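# Seat a flat ribbon cable fully in its latched connector

## Task

The ribbon cable's tip sits only partly inside its connector: flip the connector's latch open, slide the tip fully home into the socket, then close the latch once more.

## Robot and tools

Robot: two arms, left_arm and right_arm, each ending in a five-finger hand. The right arm carries a right hand; the left arm carries its mirror-image left hand. Base positions in the scene frame: left_arm at (-0.045, +0.430, 0) m, right_arm at (-0.047, -0.387, 0) m, each yawed very slightly. The scene frame has its origin at table-top height midway between the nominal bases, +z up, +x out over the table, and left_arm on the +y side. Image left/right does not match arm names.

Frames: hand positions, orientations, velocities and Hand targets in results are given in each arm's own base frame. Fixed cameras and the table use the scene frame. Motion offsets run along the current Hand target's own axes. The hand point sits 0.05 m in front of the palm and 0.15 m out from the wrist flange. Its +z runs along the straightened fingers (fingertips reach 0.06 to 0.07 m past it), +y points out of the palm, and +x crosses the palm away from the thumb on the right hand but toward the thumb on the left hand. A wrist bracket on the little-finger side can strike things, and the wrist may hang below the hand point and touch the table first.

The 28-number row (each value in [-1, 1]): left dx, dy, dz, rx, ry, rz; left hand six motor numbers little, ring, middle, index, thumb_bend, thumb_turn; left force_limit, speed; then the same fourteen for the right arm. Pose numbers are offsets, not poses: they are measured from that arm's Hand target at the start of the action or move, along its axes, with 1.0 equal to 0.6 m of travel or 180 degrees of turn; rx, ry, rz form one rotation vector. All zeros re-requests the current Hand target. Hand motor numbers are absolute targets: +1 open/straight, -1 closed; thumb_turn +1 beside the palm, -1 across in front of it. Alternatively put grasp values a, b, c (each -1 to +1) in the first three hand slots and exactly 0 in the last three: a curls index and middle and bends the thumb, b curls ring and little, c swings the thumb in front; all zero means a fully open hand. To write a true 0 motor target individually, use 0.001. force_limit maps -1..+1 to roughly 0..10 N at the fingertip (0..15 N for thumb motors); speed rises from near zero at -1 to full at +0.48 and above. There is no 'unchanged' code: to keep a hand as it is, resend the eight numbers of its last executed row (or, if none yet, its hand_measured six plus hand_force_limit and hand_speed).

Tools:
- execute_actions(actions, cameras): actions is a list of actions; each action is a table of up to 15 rows of 28 numbers, one row per 1/30 s step, the final row held if the table is short. Every row within an action is measured from the same start pose. An empty list returns camera images.
- move(target, speed, blend, stop_force, zero, blocking, cameras): target is one 28-number row or a list of up to 15 rows, every row an offset from the same starting Hand targets. speed is path speed in m/s (0.002 to 3.6, default 0.25; turning up to twice that in rad/s), one value or one per target. blend in metres rounds corners in a list. stop_force in N (3 to 120, shared by both arms) ends an arm's path when its wrist sensor feels that much push opposing the motion; zero (default true) re-zeros first. Omit stop_force when backing away from a contact. blocking=false returns early and cannot combine with stop_force. Paths do not avoid obstacles; keep paths away from an arm's own base.
- wait(seconds 0 to 10, cameras), stop(cameras) brakes a running move.
- zoom_image(camera, region [x0, y0, x1, y1] pixels, at most 504 by 504) enlarges part of the newest image of that camera.
- show_instructions() lists the reference images; zero_wrist_force(arm) tares that arm's wrist sensor; finished_scene(scene=1) ends the scene permanently.

Cameras: cam_head_left, cam_head_right, cam_high, cam_low (672x504), cam_left_wrist, cam_right_wrist (616x616 fisheye). Pass ["all"], [] or names.

Results: end_effector_position (m), end_effector_quat_wxyz, velocities, Hand target (next offsets start here; the hand often rests a bit short), joint positions and torques, Wrist force/torque along the end effector axes plus a peak line, hand_measured, hand_stopped_by (moving, target, force, stalled, fault), hand_load_n (positive when pushed open). A move adds a 'move:' line such as done, off_target, moving, held or fault, with limits=paced (pose clipped) or limits=held (steps withheld). done only means the arm reached its pose, not that nothing was touched.

Cautions: commanded orientation is clipped to 32 degrees from the measured one each step. An arm stops for 10 s if contact torque hits a joint limit (wrist joints 26.3 N m) or outside force reaches about 150 N; stiff arms can fault from a target only slightly past firm contact, so approach slowly with stop_force. Avoid arm-to-arm presses and closing a hand on the other hand. Do not drop or fling things or let anything leave the table, avoid hard hits and excess finger force, and watch MOTOR HOT warnings (brakes set near 85 °C). The latch must remain shut and the cable seated after release.

Each tool is called as a command line: name --argument value for each argument, lists and objects as JSON in quotes; but a table of rows of numbers goes row by row, as --pt "numbers of a row", without its own name.

Reference images:

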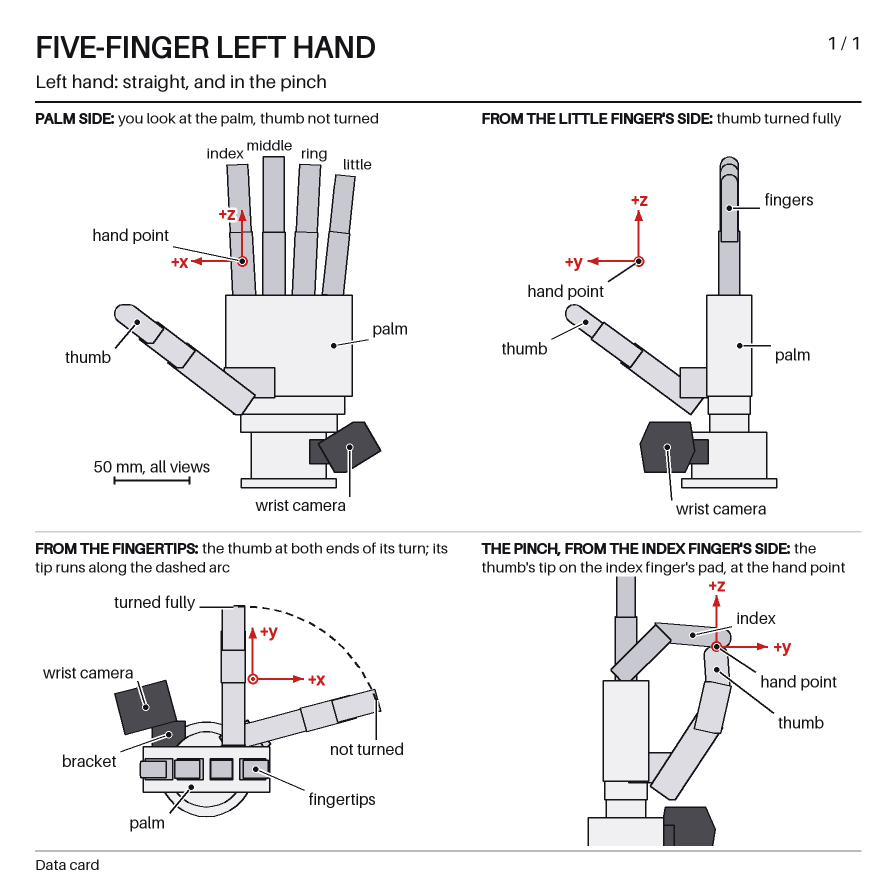

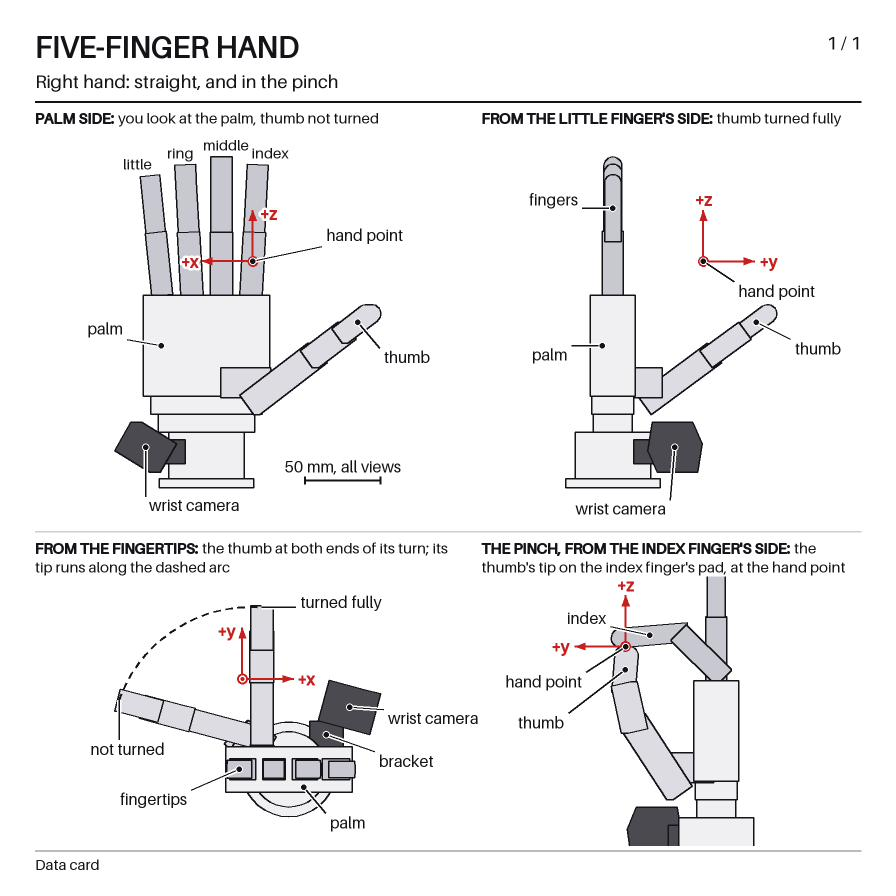

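## Session

execute_actions --actions '[]'

Scene clock: 0.00 s.
left_arm: end_effector_position=(+0.5190, -0.4380, +0.1723) hand_measured=(+1.000, +1.000, +1.000, +1.000, +1.000, +1.000) hand_load_n=(+0.0, +0.0, +0.0, +0.0, +0.5, +0.0) hand_stopped_by=(target, target, target, target, target, target) hand_force_limit=0.00 hand_speed=-0.80 end_effector_quat_wxyz=(-0.446, +0.697, -0.545, +0.134) | right_arm: end_effector_position=(+0.4279, +0.0128, +0.1952) hand_measured=(+1.000, +1.000, +1.000, +1.000, +1.000, +1.000) hand_load_n=(+0.0, +0.0, +0.0, +0.0, +0.0, +0.0) hand_stopped_by=(target, target, target, target, target, target) hand_force_limit=0.00 hand_speed=-0.80 end_effector_quat_wxyz=(-0.127, +0.185, +0.974, -0.028)
Joint positions: left_arm=[2.397 -2.5 -0.689 1.912 -2.509 2.303] | right_arm=[-0.372 -1.205 1.551 1.466 1.672 -1.555]
Joint velocities: within noise
Joint torques (N m): no reading
Motor temperatures (°C): left_arm=[38 36 33 42 35 42] | right_arm=[32 39 37 45 34 48]
Wrist force (N): no reading
Wrist torque (N m): no reading
Wrist force, peak (N): no reading
Hand target: left_arm +0.5190, -0.4380, +0.1723; -0.446, +0.697, -0.545, +0.134 | right_arm +0.4279, +0.0128, +0.1952; -0.127, +0.185, +0.974, -0.028

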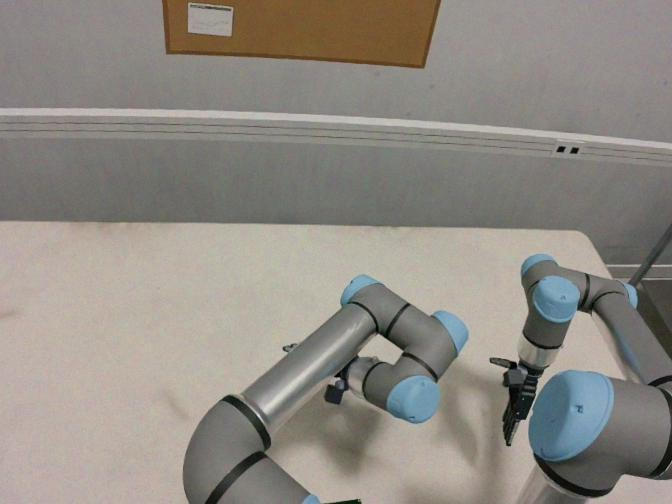

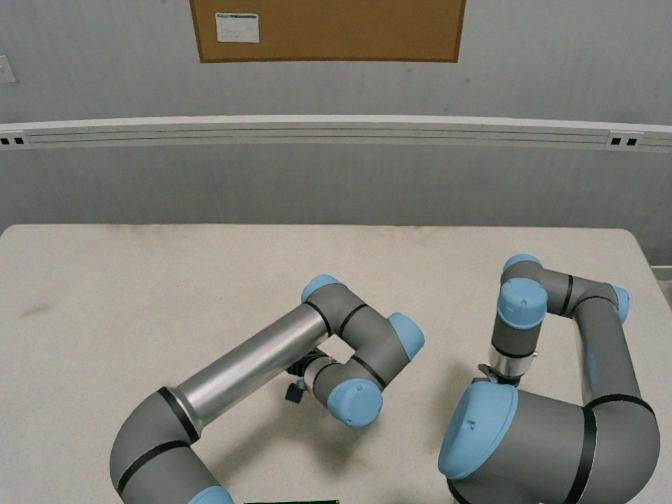

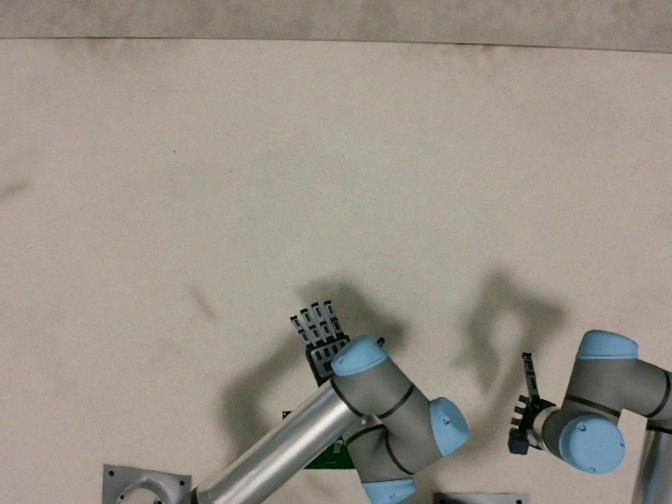

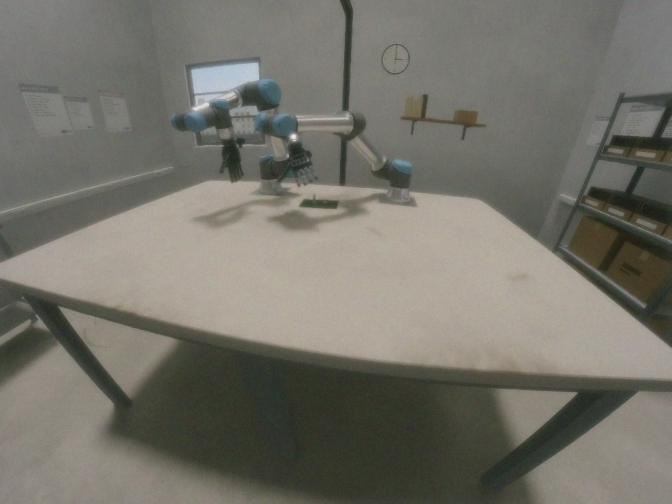

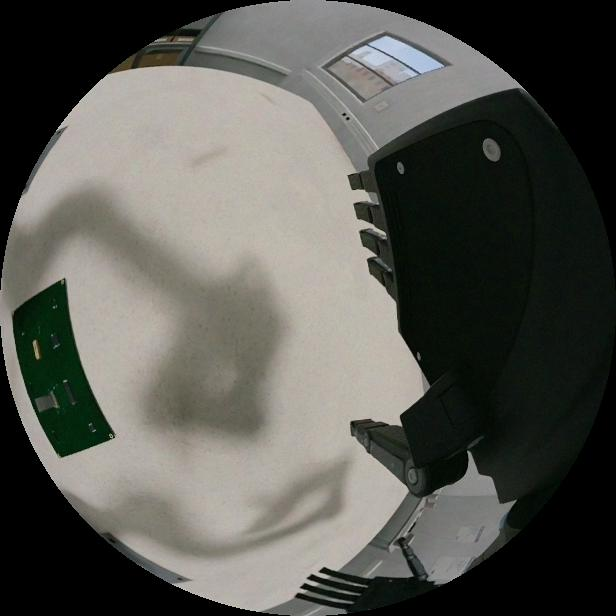

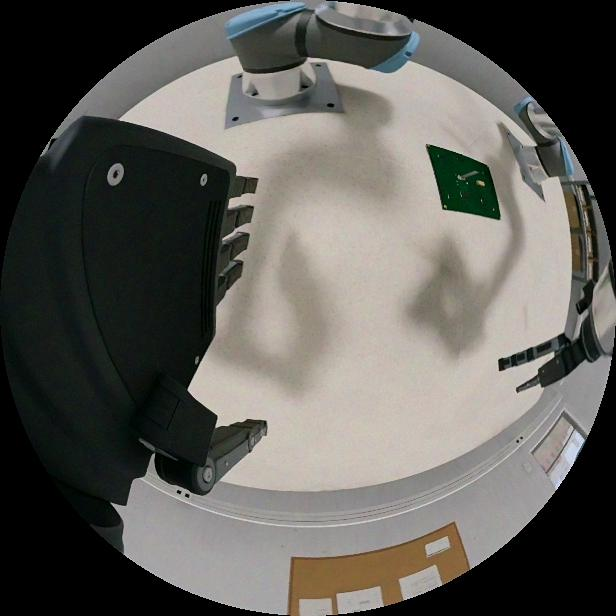

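zoom_image --camera "cam_left_wrist" --region '[0, 260, 130, 470]'

zoom_image --camera "cam_right_wrist" --region '[410, 130, 520, 230]'

zoom_image --camera "cam_high" --region '[260, 380, 380, 490]'

zoom_image --camera "cam_low" --region '[280, 180, 360, 220]'

Scaled by 2.400 from the camera's 616x616 image, which has a finer 880x880 frame.

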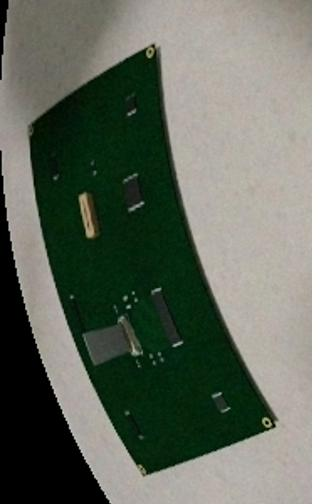

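Scaled by 4.582 from the camera's 616x616 image, which has a finer 880x880 frame.

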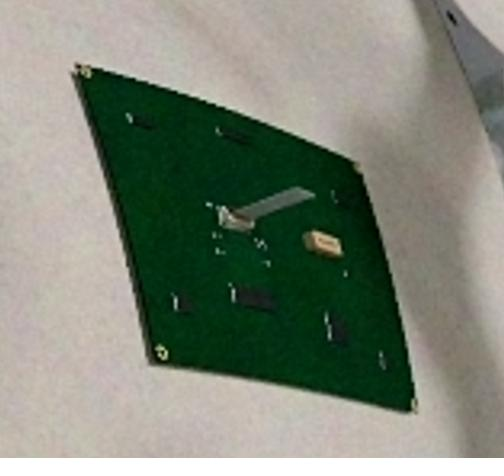

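Scaled by 4.200 from the camera's 672x504 image, which has a finer 960x720 frame.

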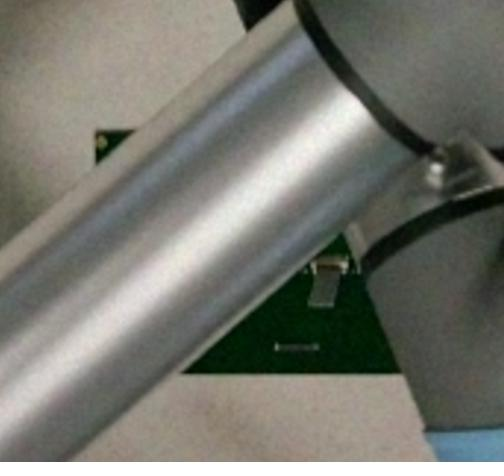

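Scaled by 6.300 from the camera's 672x504 image, which has a finer 960x720 frame.

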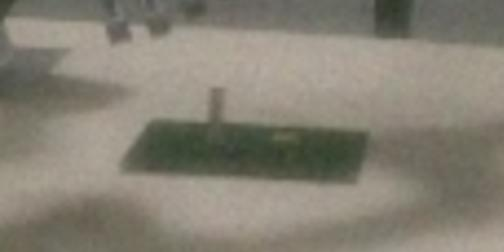

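move --target '[-0.4485, -0.1595, 0.2185, 0, 0, 0, 1, 1, 1, 1, 1, 1, 0, -0.8, 0, 0, 0, 0, 0, 0, 1, 1, 1, 1, 1, 1, 0, -0.8]' --cameras '["cam_high", "cam_right_wrist", "cam_head_right"]'

Scene clock: 54.57 s.
left_arm: end_effector_position=(+0.5688, -0.1383, +0.2523) hand_measured=(+1.000, +1.000, +1.000, +1.000, +1.000, +1.000) hand_load_n=(+0.0, +0.0, +0.0, +0.0, +0.0, -0.5) hand_stopped_by=(target, target, target, target, target, target) hand_force_limit=0.00 hand_speed=-0.80 end_effector_quat_wxyz=(-0.446, +0.697, -0.545, +0.134) | right_arm: end_effector_position=(+0.4279, +0.0128, +0.1952) hand_measured=(+1.000, +1.000, +1.000, +1.000, +1.000, +1.000) hand_load_n=(+0.0, +0.0, +0.0, +0.0, +0.0, +0.0) hand_stopped_by=(target, target, target, target, target, target) hand_force_limit=0.00 hand_speed=-0.80 end_effector_quat_wxyz=(-0.127, +0.185, +0.974, -0.028)
Joint positions: left_arm=[2.926 -1.927 -1.321 2.453 -2.227 2.958] | right_arm=[-0.372 -1.205 1.551 1.466 1.672 -1.555]
Joint torques (N m): left_arm=[11.88 46.5 32.97 -0.6 0.81 3.25] | right_arm=[-0.14 -33.94 -15.96 2.63 0.41 0.22]
Wrist force (N): left_arm=[0.3 0.0 0.2] | right_arm=[0.2 0.0 -0.1]
Wrist torque (N m): left_arm=[-0.09 -0.07 0.07] | right_arm=[0.00 -0.02 0.01]
Wrist force, peak (N): left_arm=[1.9 1.0 -1.4] | right_arm=[0.1 0.1 -0.6]
Hand target: left_arm +0.5688, -0.1383, +0.2524; -0.446, +0.697, -0.545, +0.134 | right_arm +0.4279, +0.0128, +0.1952; -0.127, +0.185, +0.974, -0.028
Off the commanded pose: left_arm 0.000 m, 0 deg | right_arm 0.000 m, 0 deg.
move: done
Images, in order (width x height): cam_head_right 672x504, cam_high 672x504, cam_right_wrist 616x616.

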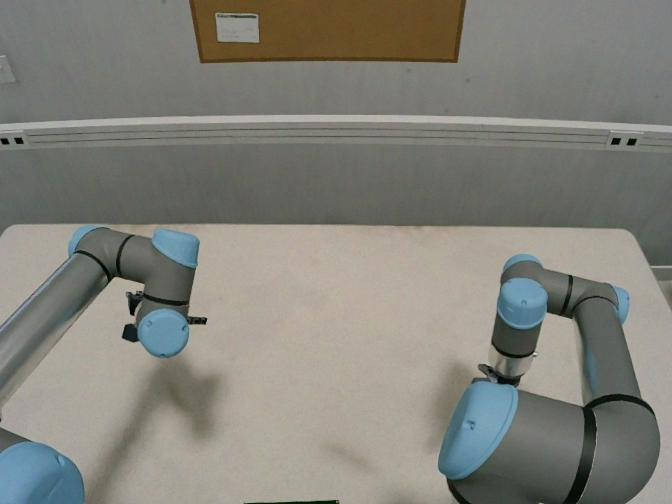

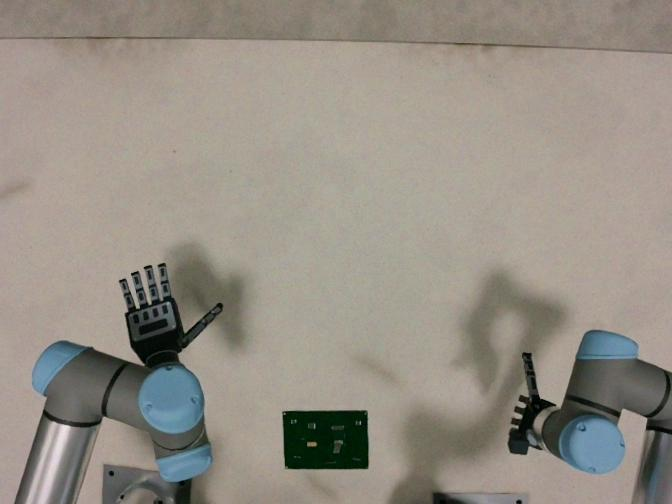

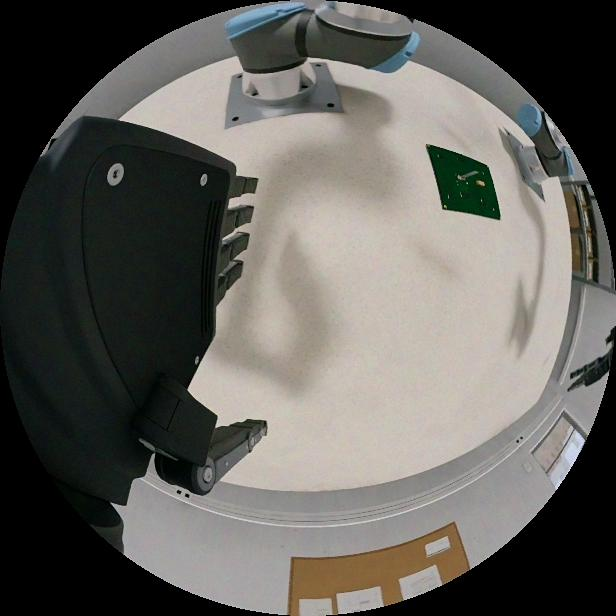

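zoom_image --camera "cam_high" --region '[275, 400, 375, 480]'

zoom_image --camera "cam_high" --region '[318, 418, 358, 462]'

Scaled by 5.040 from the camera's 672x504 image, which has a finer 960x720 frame.

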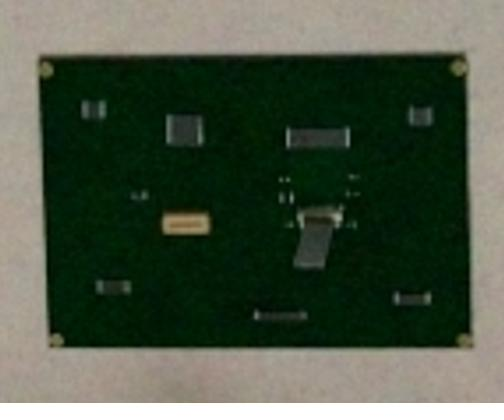

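Scaled by 11.455 from the camera's 672x504 image, which has a finer 960x720 frame.

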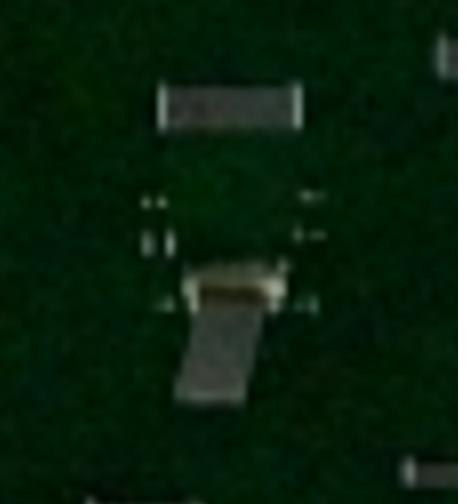

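move --target '[0, 0, 0, 0, 0, 0, 1, 1, 1, 1, 1, 1, 0, -0.8, 0.5008, 0.3680, 0.1791, 0, 0, 0, 1, 1, 1, 1, 1, 1, 0, -0.8]' --cameras '["cam_high", "cam_right_wrist", "cam_head_right"]'

Scene clock: 74.10 s.
left_arm: end_effector_position=(+0.5688, -0.1383, +0.2524) hand_measured=(+1.000, +1.000, +1.000, +1.000, +1.000, +1.000) hand_load_n=(+0.0, +0.0, +0.0, +0.0, +0.0, +0.0) hand_stopped_by=(target, target, target, target, target, target) hand_force_limit=0.00 hand_speed=-0.80 end_effector_quat_wxyz=(-0.446, +0.697, -0.545, +0.134) | right_arm: end_effector_position=(+0.2079, +0.3277, +0.1402) hand_measured=(+1.000, +1.000, +1.000, +1.000, +1.000, +1.000) hand_load_n=(+0.0, +0.0, +0.0, +0.0, +0.0, +0.0) hand_stopped_by=(target, target, target, target, target, target) hand_force_limit=0.00 hand_speed=-0.80 end_effector_quat_wxyz=(-0.127, +0.185, +0.974, -0.028) end_effector_velocity=(-0.001, +0.001, +0.000) end_effector_angular_velocity=(+0.001, +0.000, -0.003)
Joint positions: left_arm=[2.926 -1.927 -1.321 2.453 -2.226 2.959] | right_arm=[0.529 -1.337 1.882 1.256 1.447 -0.682]
Joint velocities: left_arm=[within noise] | right_arm=[0.002 -0.001 0 -0.001 -0.002 0.005]
Joint torques (N m): left_arm=[11.91 48.41 32.13 0.59 1.76 3.45] | right_arm=[10.47 -33.58 -8.97 2.72 -0.82 3.3]
Wrist force (N): left_arm=[0.2 0.1 0.0] | right_arm=[-0.4 -0.2 -0.2]
Wrist torque (N m): left_arm=[-0.07 -0.07 0.03] | right_arm=[-0.01 0.06 0.02]
Wrist force, peak (N): left_arm=[0.6 0.4 0.2] | right_arm=[-1.4 -1.0 -0.9]
Hand target: left_arm +0.5688, -0.1383, +0.2524; -0.446, +0.697, -0.545, +0.134 | right_arm +0.2079, +0.3277, +0.1402; -0.127, +0.185, +0.974, -0.028
Off the commanded pose: left_arm 0.000 m, 0 deg | right_arm 0.000 m, 0 deg.
move: done
camera_calibration:
cam_right_wrist: T_world_to_cam=[[0.104445, 0.99453, -0.00128194, -0.348613], [0.961495, -0.100646, 0.255728, -0.198304], [0.2542, -0.027942, -0.966748, 0.210622], [0, 0, 0, 1]] pos_world=[0.173539, 0.332632, 0.253884]
Images, in order (width x height): cam_head_right 672x504, cam_high 672x504, cam_right_wrist 616x616.

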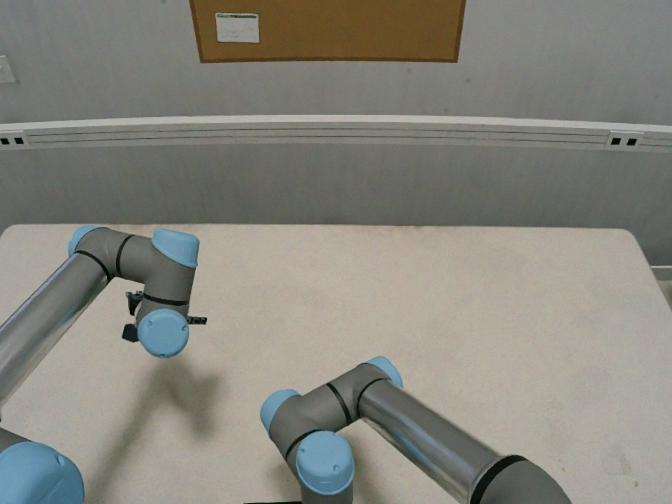

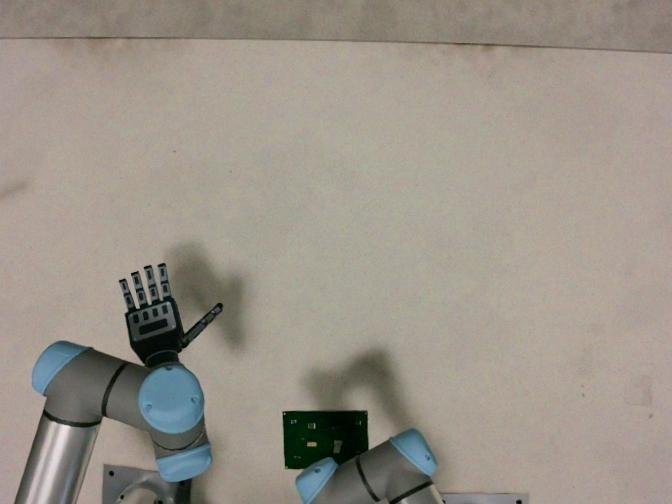

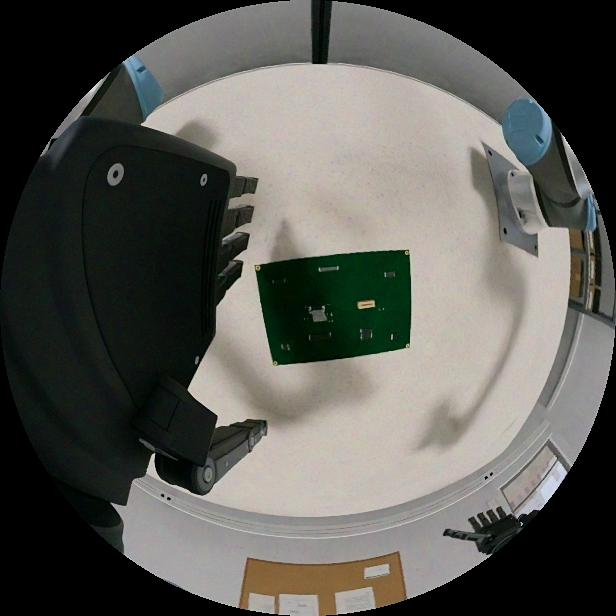

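zoom_image --camera "cam_right_wrist" --region '[290, 285, 350, 345]'

zoom_image --camera "cam_right_wrist" --region '[245, 230, 425, 380]'

Scaled by 8.400 from the camera's 616x616 image, which has a finer 880x880 frame.

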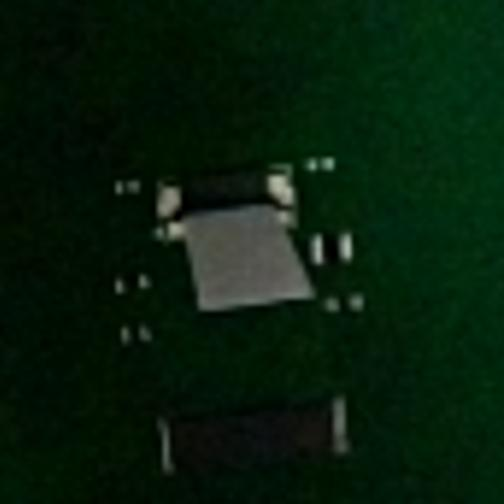

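Scaled by 2.800 from the camera's 616x616 image, which has a finer 880x880 frame.

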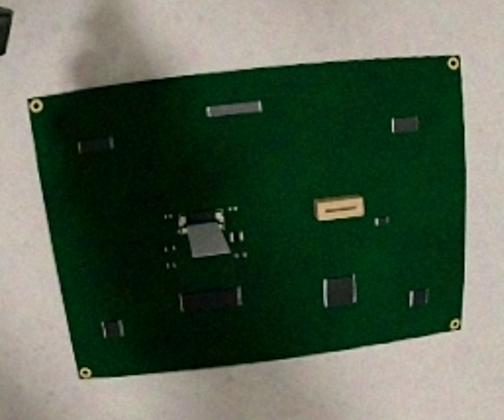

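move --target '[0, 0, 0, 0, 0, 0, 1, 1, 1, 1, 1, 1, 0, -0.8, -0.0927, -0.0037, 0.1432, 0, 0, 0, -1, -1, -1, -1, 1, 1, 0, -0.3]' --speed 0.12 --cameras '["cam_high", "cam_right_wrist"]'

Scene clock: 129.37 s.
left_arm: end_effector_position=(+0.5688, -0.1383, +0.2524) hand_measured=(+1.000, +1.000, +1.000, +1.000, +1.000, +1.000) hand_load_n=(-0.5, +0.0, +0.0, +0.0, +0.0, -0.5) hand_stopped_by=(target, target, target, target, target, target) hand_force_limit=0.00 hand_speed=-0.80 end_effector_quat_wxyz=(-0.446, +0.697, -0.545, +0.134) | right_arm: end_effector_position=(+0.2349, +0.3045, +0.0443) hand_measured=(-1.000, -1.000, -1.000, -1.000, +1.000, +1.000) hand_load_n=(+0.0, +0.0, +0.0, +0.0, +0.0, +0.0) hand_stopped_by=(target, target, target, target, target, target) hand_force_limit=0.00 hand_speed=-0.30 end_effector_quat_wxyz=(-0.127, +0.185, +0.974, -0.028)
Joint positions: left_arm=[2.926 -1.927 -1.321 2.453 -2.226 2.959] | right_arm=[0.431 -1.185 1.983 1.015 1.47 -0.777]
Joint torques (N m): left_arm=[11.35 47.68 30.11 0.62 1.61 3.35] | right_arm=[6.78 -30.31 -20.1 1.03 -1.18 2.8]
Wrist force (N): left_arm=[0.2 0.2 0.0] | right_arm=[-0.2 -0.4 0.2]
Wrist torque (N m): left_arm=[-0.04 -0.06 0.02] | right_arm=[-0.05 -0.01 -0.12]
Wrist force, peak (N): left_arm=[0.3 0.6 -0.1] | right_arm=[-1.1 -0.1 0.8]
Hand target: left_arm +0.5688, -0.1383, +0.2524; -0.446, +0.697, -0.545, +0.134 | right_arm +0.2349, +0.3045, +0.0442; -0.127, +0.185, +0.974, -0.028
Off the commanded pose: left_arm 0.000 m, 0 deg | right_arm 0.000 m, 0 deg.
move: done
camera_calibration:
cam_right_wrist: T_world_to_cam=[[0.104687, 0.994504, -0.00143393, -0.328599], [0.9615, -0.100845, 0.255634, -0.201964], [0.254084, -0.0281404, -0.966773, 0.110394], [0, 0, 0, 1]] pos_world=[0.200539, 0.309533, 0.157884]
Images, in order (width x height): cam_high 672x504, cam_right_wrist 616x616.

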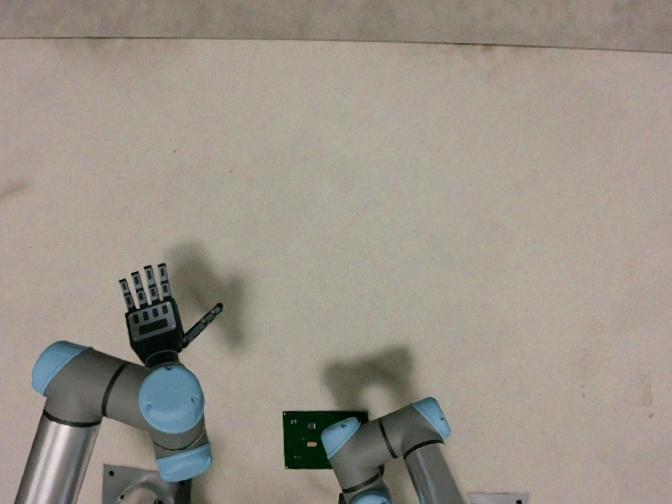

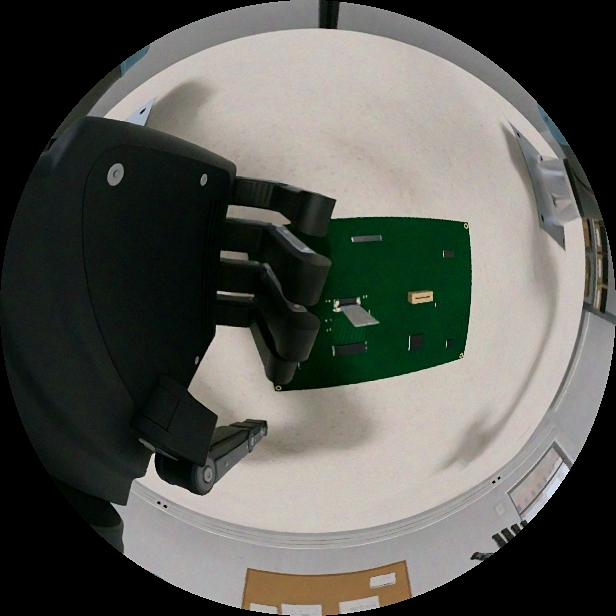

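zoom_image --camera "cam_right_wrist" --region '[315, 280, 395, 360]'

zoom_image --camera "cam_right_wrist" --region '[325, 285, 365, 325]'

Scaled by 6.300 from the camera's 616x616 image, which has a finer 880x880 frame.

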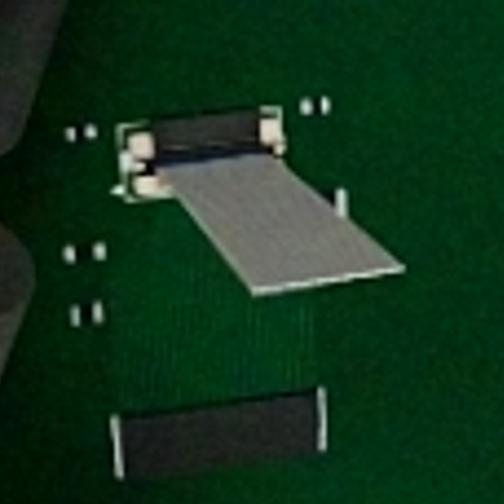

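Scaled by 12.600 from the camera's 616x616 image, which has a finer 880x880 frame.

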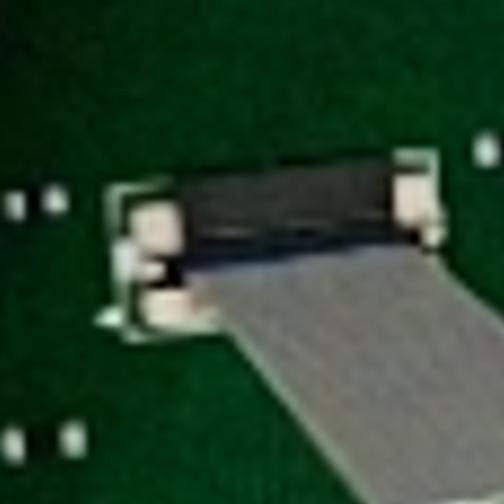

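move --target '[0, 0, 0, 0, 0, 0, 1, 1, 1, 1, 1, 1, 0, -0.8, -0.0056, 0.0024, 0.0230, -0.0408, -0.1033, 0.0008, -1, -1, -1, -1, 1, 1, 0, -0.3]' --speed 0.1 --cameras '["cam_right_wrist"]'

Scene clock: 161.90 s.
left_arm: end_effector_position=(+0.5688, -0.1383, +0.2524) hand_measured=(+1.000, +1.000, +1.000, +1.000, +1.000, +1.000) hand_load_n=(-0.5, +0.0, +0.0, +0.0, +0.0, +0.0) hand_stopped_by=(target, target, target, target, target, target) hand_force_limit=0.00 hand_speed=-0.80 end_effector_quat_wxyz=(-0.446, +0.697, -0.545, +0.134) | right_arm: end_effector_position=(+0.2348, +0.3045, +0.0300) hand_measured=(-1.000, -1.000, -1.000, -1.000, +1.000, +1.000) hand_load_n=(+0.0, +0.0, +0.0, +0.0, +0.0, +0.0) hand_stopped_by=(target, target, target, target, target, target) hand_force_limit=0.00 hand_speed=-0.30 end_effector_quat_wxyz=(+0.044, +0.187, +0.981, +0.004)
Joint positions: left_arm=[2.926 -1.927 -1.321 2.453 -2.226 2.959] | right_arm=[0.568 -1.301 2.134 0.668 1.625 -0.628]
Joint torques (N m): left_arm=[11.39 48.07 26.56 0.61 1.58 3.16] | right_arm=[-7.99 -11.58 -18.5 1.25 -0.26 -2.62]
Wrist force (N): left_arm=[0.5 0.4 0.2] | right_arm=[-0.5 0.3 -0.3]
Wrist torque (N m): left_arm=[-0.03 -0.11 0.04] | right_arm=[0.07 0.01 0.03]
Wrist force, peak (N): left_arm=[0.7 0.4 0.0] | right_arm=[-0.6 0.5 -0.4]
Hand target: left_arm +0.5688, -0.1383, +0.2524; -0.446, +0.697, -0.545, +0.134 | right_arm +0.2349, +0.3045, +0.0300; +0.044, +0.187, +0.981, +0.004
Off the commanded pose: left_arm 0.000 m, 0 deg | right_arm 0.000 m, 0 deg.
move: done
camera_calibration:
cam_right_wrist: T_world_to_cam=[[0.0986116, 0.994523, 0.0346386, -0.32831], [0.816137, -0.100742, 0.569009, -0.173583], [0.569382, -0.027841, -0.821602, 0.0182161], [0, 0, 0, 1]] pos_world=[0.163671, 0.309532, 0.125109]
Images, in order (width x height): cam_right_wrist 616x616.

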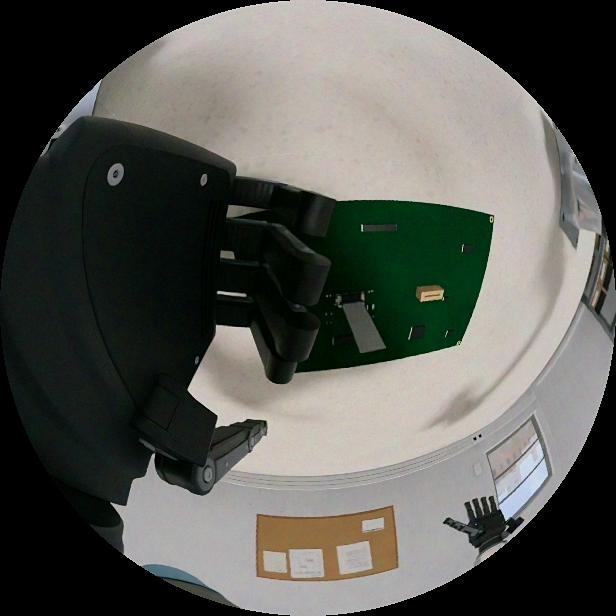

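zoom_image --camera "cam_right_wrist" --region '[325, 280, 375, 330]'

zoom_image --camera "cam_right_wrist" --region '[310, 275, 410, 375]'

Scaled by 10.080 from the camera's 616x616 image, which has a finer 880x880 frame.

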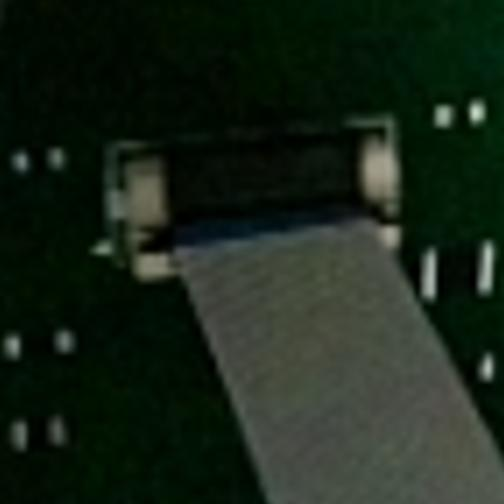

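Scaled by 5.040 from the camera's 616x616 image, which has a finer 880x880 frame.

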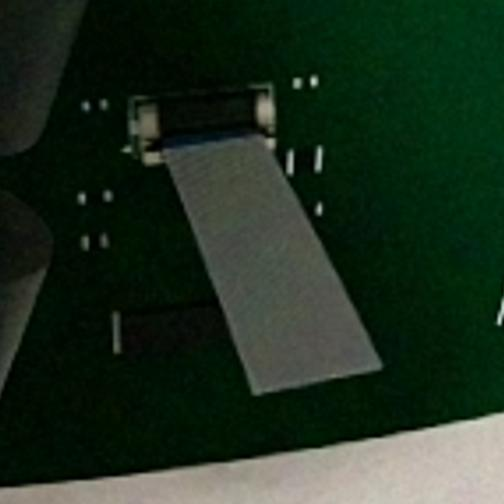

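move --pt "0 0 0 0 0 0 1 1 1 1 1 1 0 -0.8 -0.0170 0.0048 -0.1990 0 0 0 -1 -1 -1 -1 1 1 0 -0.3" --pt "0 0 0 0 0 0 1 1 1 1 1 1 0 -0.8 -0.0740 0.1098 -0.2585 -0.2268 -0.2540 -0.3692 -1 -1 -1 -1 1 1 0 -0.3" --speed 0.25 --cameras '["cam_high", "cam_right_wrist", "cam_head_right"]'

Scene clock: 410.17 s.
left_arm: end_effector_position=(+0.5688, -0.1383, +0.2524) hand_measured=(+1.000, +1.000, +1.000, +1.000, +1.000, +1.000) hand_load_n=(+0.0, +0.0, +0.0, +0.0, -0.5, +0.0) hand_stopped_by=(target, target, target, target, target, target) hand_force_limit=0.00 hand_speed=-0.80 end_effector_quat_wxyz=(-0.446, +0.697, -0.545, +0.134) | right_arm: end_effector_position=(+0.2866, +0.3507, +0.1899) hand_measured=(-1.000, -1.000, -1.000, -1.000, +1.000, +1.000) hand_load_n=(+0.0, +0.0, +0.5, +0.0, +0.0, +0.0) hand_stopped_by=(target, target, target, target, target, target) hand_force_limit=0.00 hand_speed=-0.30 end_effector_quat_wxyz=(+0.445, -0.393, +0.772, +0.228)
Joint positions: left_arm=[2.926 -1.927 -1.321 2.453 -2.226 2.959] | right_arm=[-0.03 -1.698 2.313 0.183 0.773 -2.202]
Joint torques (N m): left_arm=[11.47 47.8 23.38 0.53 1.53 3.18] | right_arm=[9.05 -16.74 -5.62 -0.18 -2.13 -2.23]
Wrist force (N): left_arm=[0.3 -0.1 0.1] | right_arm=[-0.4 0.4 0.6]
Wrist torque (N m): left_arm=[-0.09 -0.06 0.04] | right_arm=[0.00 -0.24 -0.11]
Wrist force, peak (N): left_arm=[0.7 0.3 0.2] | right_arm=[-0.9 0.2 -2.1]
Hand target: left_arm +0.5688, -0.1383, +0.2524; -0.446, +0.697, -0.545, +0.134 | right_arm +0.2865, +0.3507, +0.1899; +0.445, -0.393, +0.772, +0.228
Off the commanded pose: left_arm 0.000 m, 0 deg | right_arm 0.000 m, 0 deg.
move: done
camera_calibration:
cam_right_wrist: T_world_to_cam=[[-0.875113, 0.433052, -0.21597, 0.138745], [-0.180646, 0.121691, 0.975991, -0.171752], [0.448937, 0.893117, -0.0282644, -0.317737], [0, 0, 0, 1]] pos_world=[0.233035, 0.244593, 0.188612]
Images, in order (width x height): cam_head_right 672x504, cam_high 672x504, cam_right_wrist 616x616.

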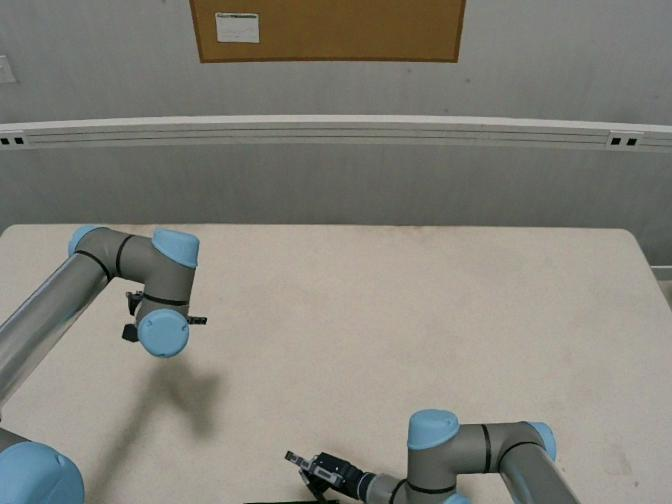

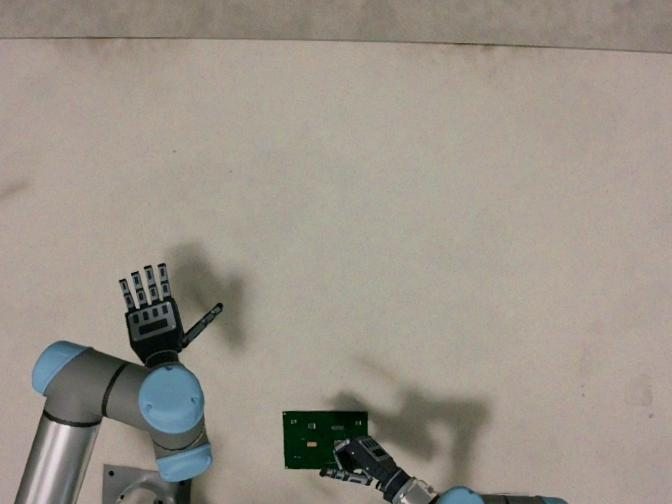

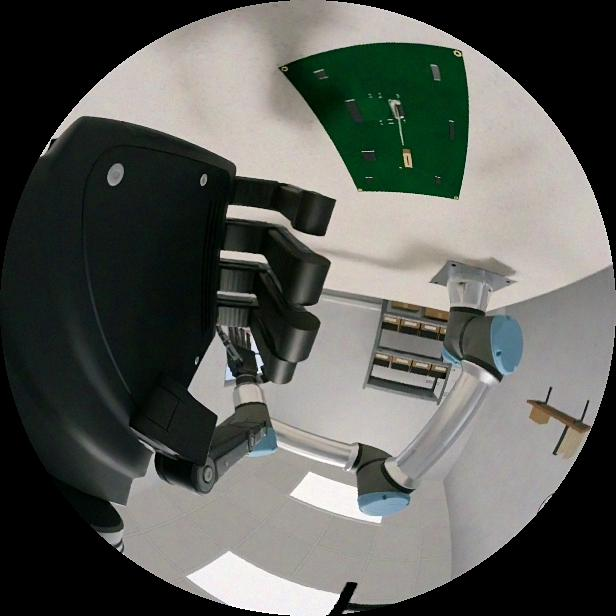

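move --target '[0, 0, 0, 0, 0, 0, 1, 1, 1, 1, 1, 1, 0, -0.8, 0.1516, 0, 0.0875, 0, 0, 0, -1, -1, -1, -1, 1, 1, 0, -0.3]' --speed 0.1 --stop_force 6 --cameras '["cam_right_wrist"]'

Scene clock: 418.40 s.
left_arm: end_effector_position=(+0.5688, -0.1383, +0.2524) hand_measured=(+1.000, +1.000, +1.000, +1.000, +1.000, +1.000) hand_load_n=(+0.0, +0.0, +0.0, +0.0, +0.0, +0.0) hand_stopped_by=(target, target, target, target, target, target) hand_force_limit=0.00 hand_speed=-0.80 end_effector_quat_wxyz=(-0.446, +0.697, -0.545, +0.134) | right_arm: end_effector_position=(+0.2864, +0.3508, +0.0849) hand_measured=(-1.000, -1.000, -1.000, -1.000, +1.000, +1.000) hand_load_n=(+0.0, +0.0, +0.0, +0.0, +0.0, +0.0) hand_stopped_by=(target, target, target, target, target, target) hand_force_limit=0.00 hand_speed=-0.30 end_effector_quat_wxyz=(+0.445, -0.393, +0.772, +0.228)
Joint positions: left_arm=[2.926 -1.927 -1.321 2.453 -2.226 2.959] | right_arm=[-0.029 -1.439 2.443 -0.207 0.773 -2.202]
Joint torques (N m): left_arm=[11.15 47.31 20.94 0.5 1.5 3.24] | right_arm=[-8.62 -4.12 -18.5 -0.53 -1.33 -2.28]
Wrist force (N): left_arm=[0.4 0.3 0.0] | right_arm=[-0.9 0.7 0.5]
Wrist torque (N m): left_arm=[-0.04 -0.09 0.03] | right_arm=[0.06 -0.16 -0.12]
Wrist force, peak (N): left_arm=[0.5 0.5 0.2] | right_arm=[-1.6 0.6 0.3]
Hand target: left_arm +0.5688, -0.1383, +0.2524; -0.446, +0.697, -0.545, +0.134 | right_arm +0.2864, +0.3508, +0.0849; +0.445, -0.393, +0.772, +0.228
Off the commanded pose: left_arm 0.000 m, 0 deg | right_arm 0.000 m, 0 deg.
move: done
camera_calibration:
cam_right_wrist: T_world_to_cam=[[-0.875167, 0.432746, -0.216366, 0.115927], [-0.181079, 0.12173, 0.975906, -0.0692354], [0.448658, 0.89326, -0.0281733, -0.320772], [0, 0, 0, 1]] pos_world=[0.232835, 0.244794, 0.0836126]
Images, in order (width x height): cam_right_wrist 616x616.

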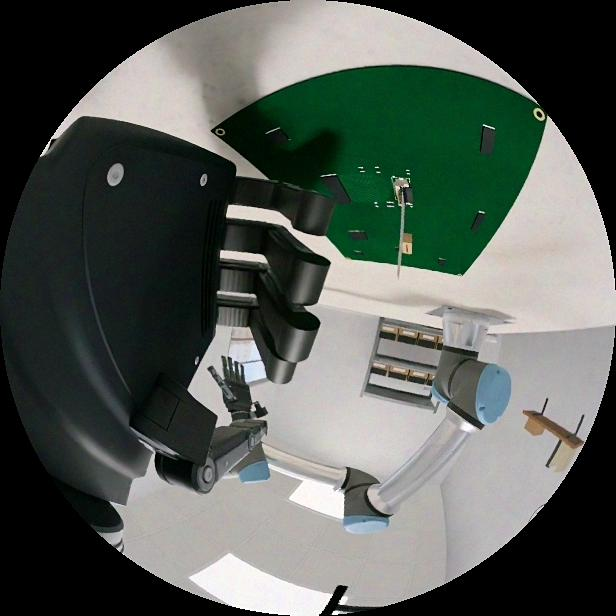

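zoom_image --camera "cam_right_wrist" --region '[380, 165, 430, 215]'

zoom_image --camera "cam_right_wrist" --region '[350, 155, 450, 285]'

Scaled by 10.080 from the camera's 616x616 image, which has a finer 880x880 frame.

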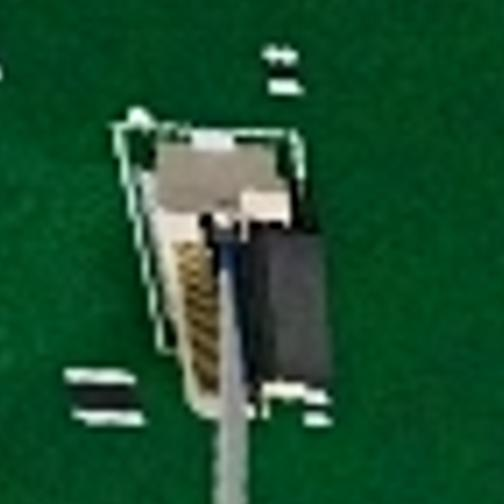

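Scaled by 3.877 from the camera's 616x616 image, which has a finer 880x880 frame.

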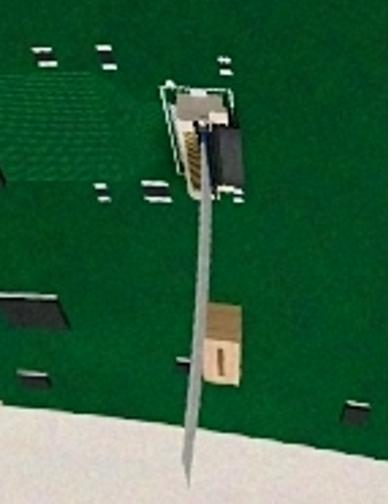

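zoom_image --camera "cam_right_wrist" --region '[388, 174, 418, 208]'

Scaled by 14.824 from the camera's 616x616 image, which has a finer 880x880 frame.

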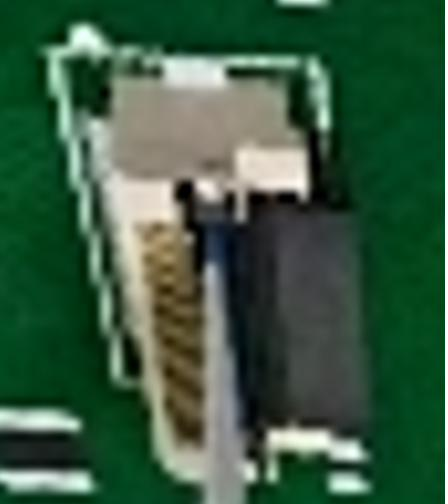

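move --pt "0 0 0 0 0 0 1 1 1 1 1 1 0 -0.8 -0.1516 0 -0.0875 0 0 0 -1 -1 -1 -1 1 1 0 -0.3" --pt "0 0 0 0 0 0 1 1 1 1 1 1 0 -0.8 -0.1233 0.2215 -0.1037 0.0436 -0.0436 -0.4986 -1 -1 -1 -1 1 1 0 -0.3" --speed 0.25 --cameras '["cam_high", "cam_right_wrist", "cam_head_right"]'

Scene clock: 542.50 s.
left_arm: end_effector_position=(+0.5688, -0.1383, +0.2524) hand_measured=(+1.000, +1.000, +1.000, +1.000, +1.000, +1.000) hand_load_n=(+0.0, +0.0, +0.0, +0.5, +0.0, +0.0) hand_stopped_by=(target, target, target, target, target, target) hand_force_limit=0.00 hand_speed=-0.80 end_effector_quat_wxyz=(-0.446, +0.697, -0.545, +0.134) | right_arm: end_effector_position=(+0.1691, +0.4152, +0.1802) hand_measured=(-1.000, -1.000, -1.000, -1.000, +1.000, +1.000) hand_load_n=(+0.0, +0.0, +0.0, +0.0, +0.0, -0.5) hand_stopped_by=(target, target, target, target, target, target) hand_force_limit=0.00 hand_speed=-0.30 end_effector_quat_wxyz=(-0.546, +0.779, -0.254, +0.177)
Joint positions: left_arm=[2.926 -1.927 -1.321 2.453 -2.226 2.959] | right_arm=[0.667 -1.895 2.287 -0.031 1.312 -3.236]
Joint torques (N m): left_arm=[11.6 47.33 20.66 0.41 1.34 3.16] | right_arm=[5.36 -15.08 -12.28 1.09 0.27 -1.79]
Wrist force (N): left_arm=[0.3 0.2 0.1] | right_arm=[0.5 -0.2 -0.2]
Wrist torque (N m): left_arm=[-0.05 -0.08 0.03] | right_arm=[0.20 -0.16 -0.19]
Wrist force, peak (N): left_arm=[0.6 0.5 0.0] | right_arm=[-2.4 0.4 -0.6]
Hand target: left_arm +0.5688, -0.1383, +0.2524; -0.446, +0.697, -0.545, +0.134 | right_arm +0.1691, +0.4152, +0.1802; -0.546, +0.779, -0.254, +0.177
Off the commanded pose: left_arm 0.000 m, 0 deg | right_arm 0.000 m, 0 deg.
move: done
camera_calibration:
cam_right_wrist: T_world_to_cam=[[0.0058081, -0.449559, -0.893232, 0.345399], [-0.997673, 0.0580745, -0.0357158, 0.155476], [0.0679304, 0.891361, -0.448176, -0.182103], [0, 0, 0, 1]] pos_world=[0.165478, 0.308567, 0.23246]
Images, in order (width x height): cam_head_right 672x504, cam_high 672x504, cam_right_wrist 616x616.

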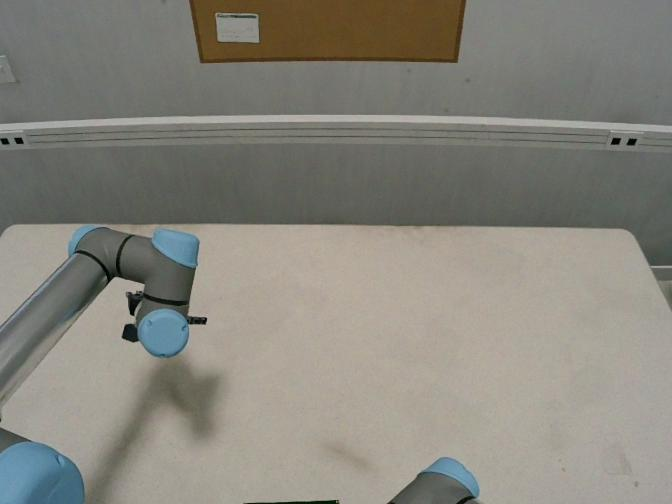

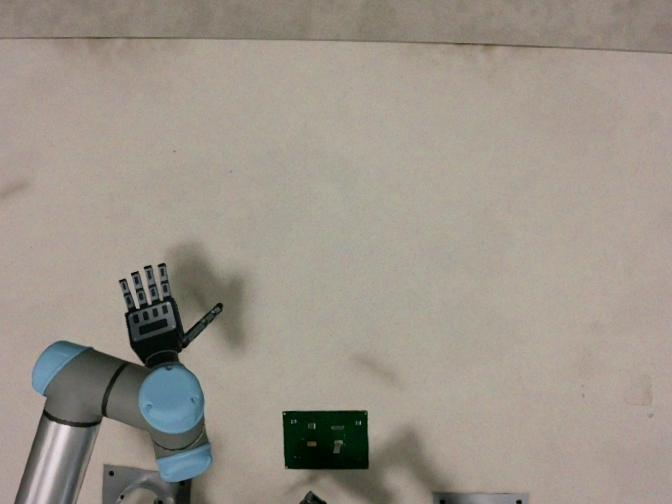

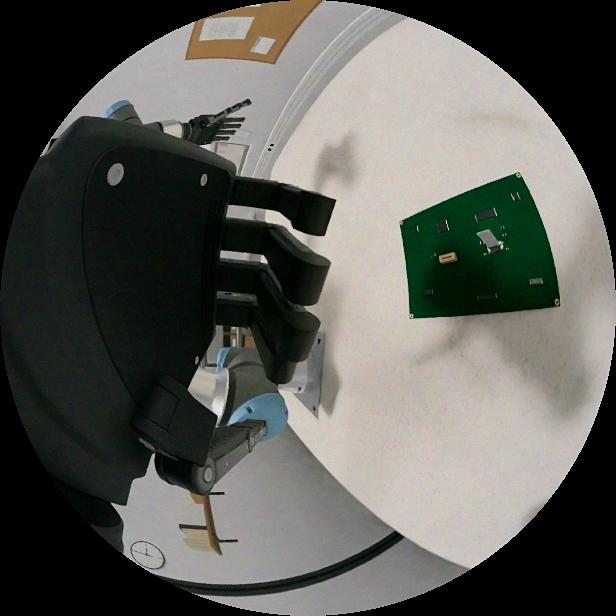

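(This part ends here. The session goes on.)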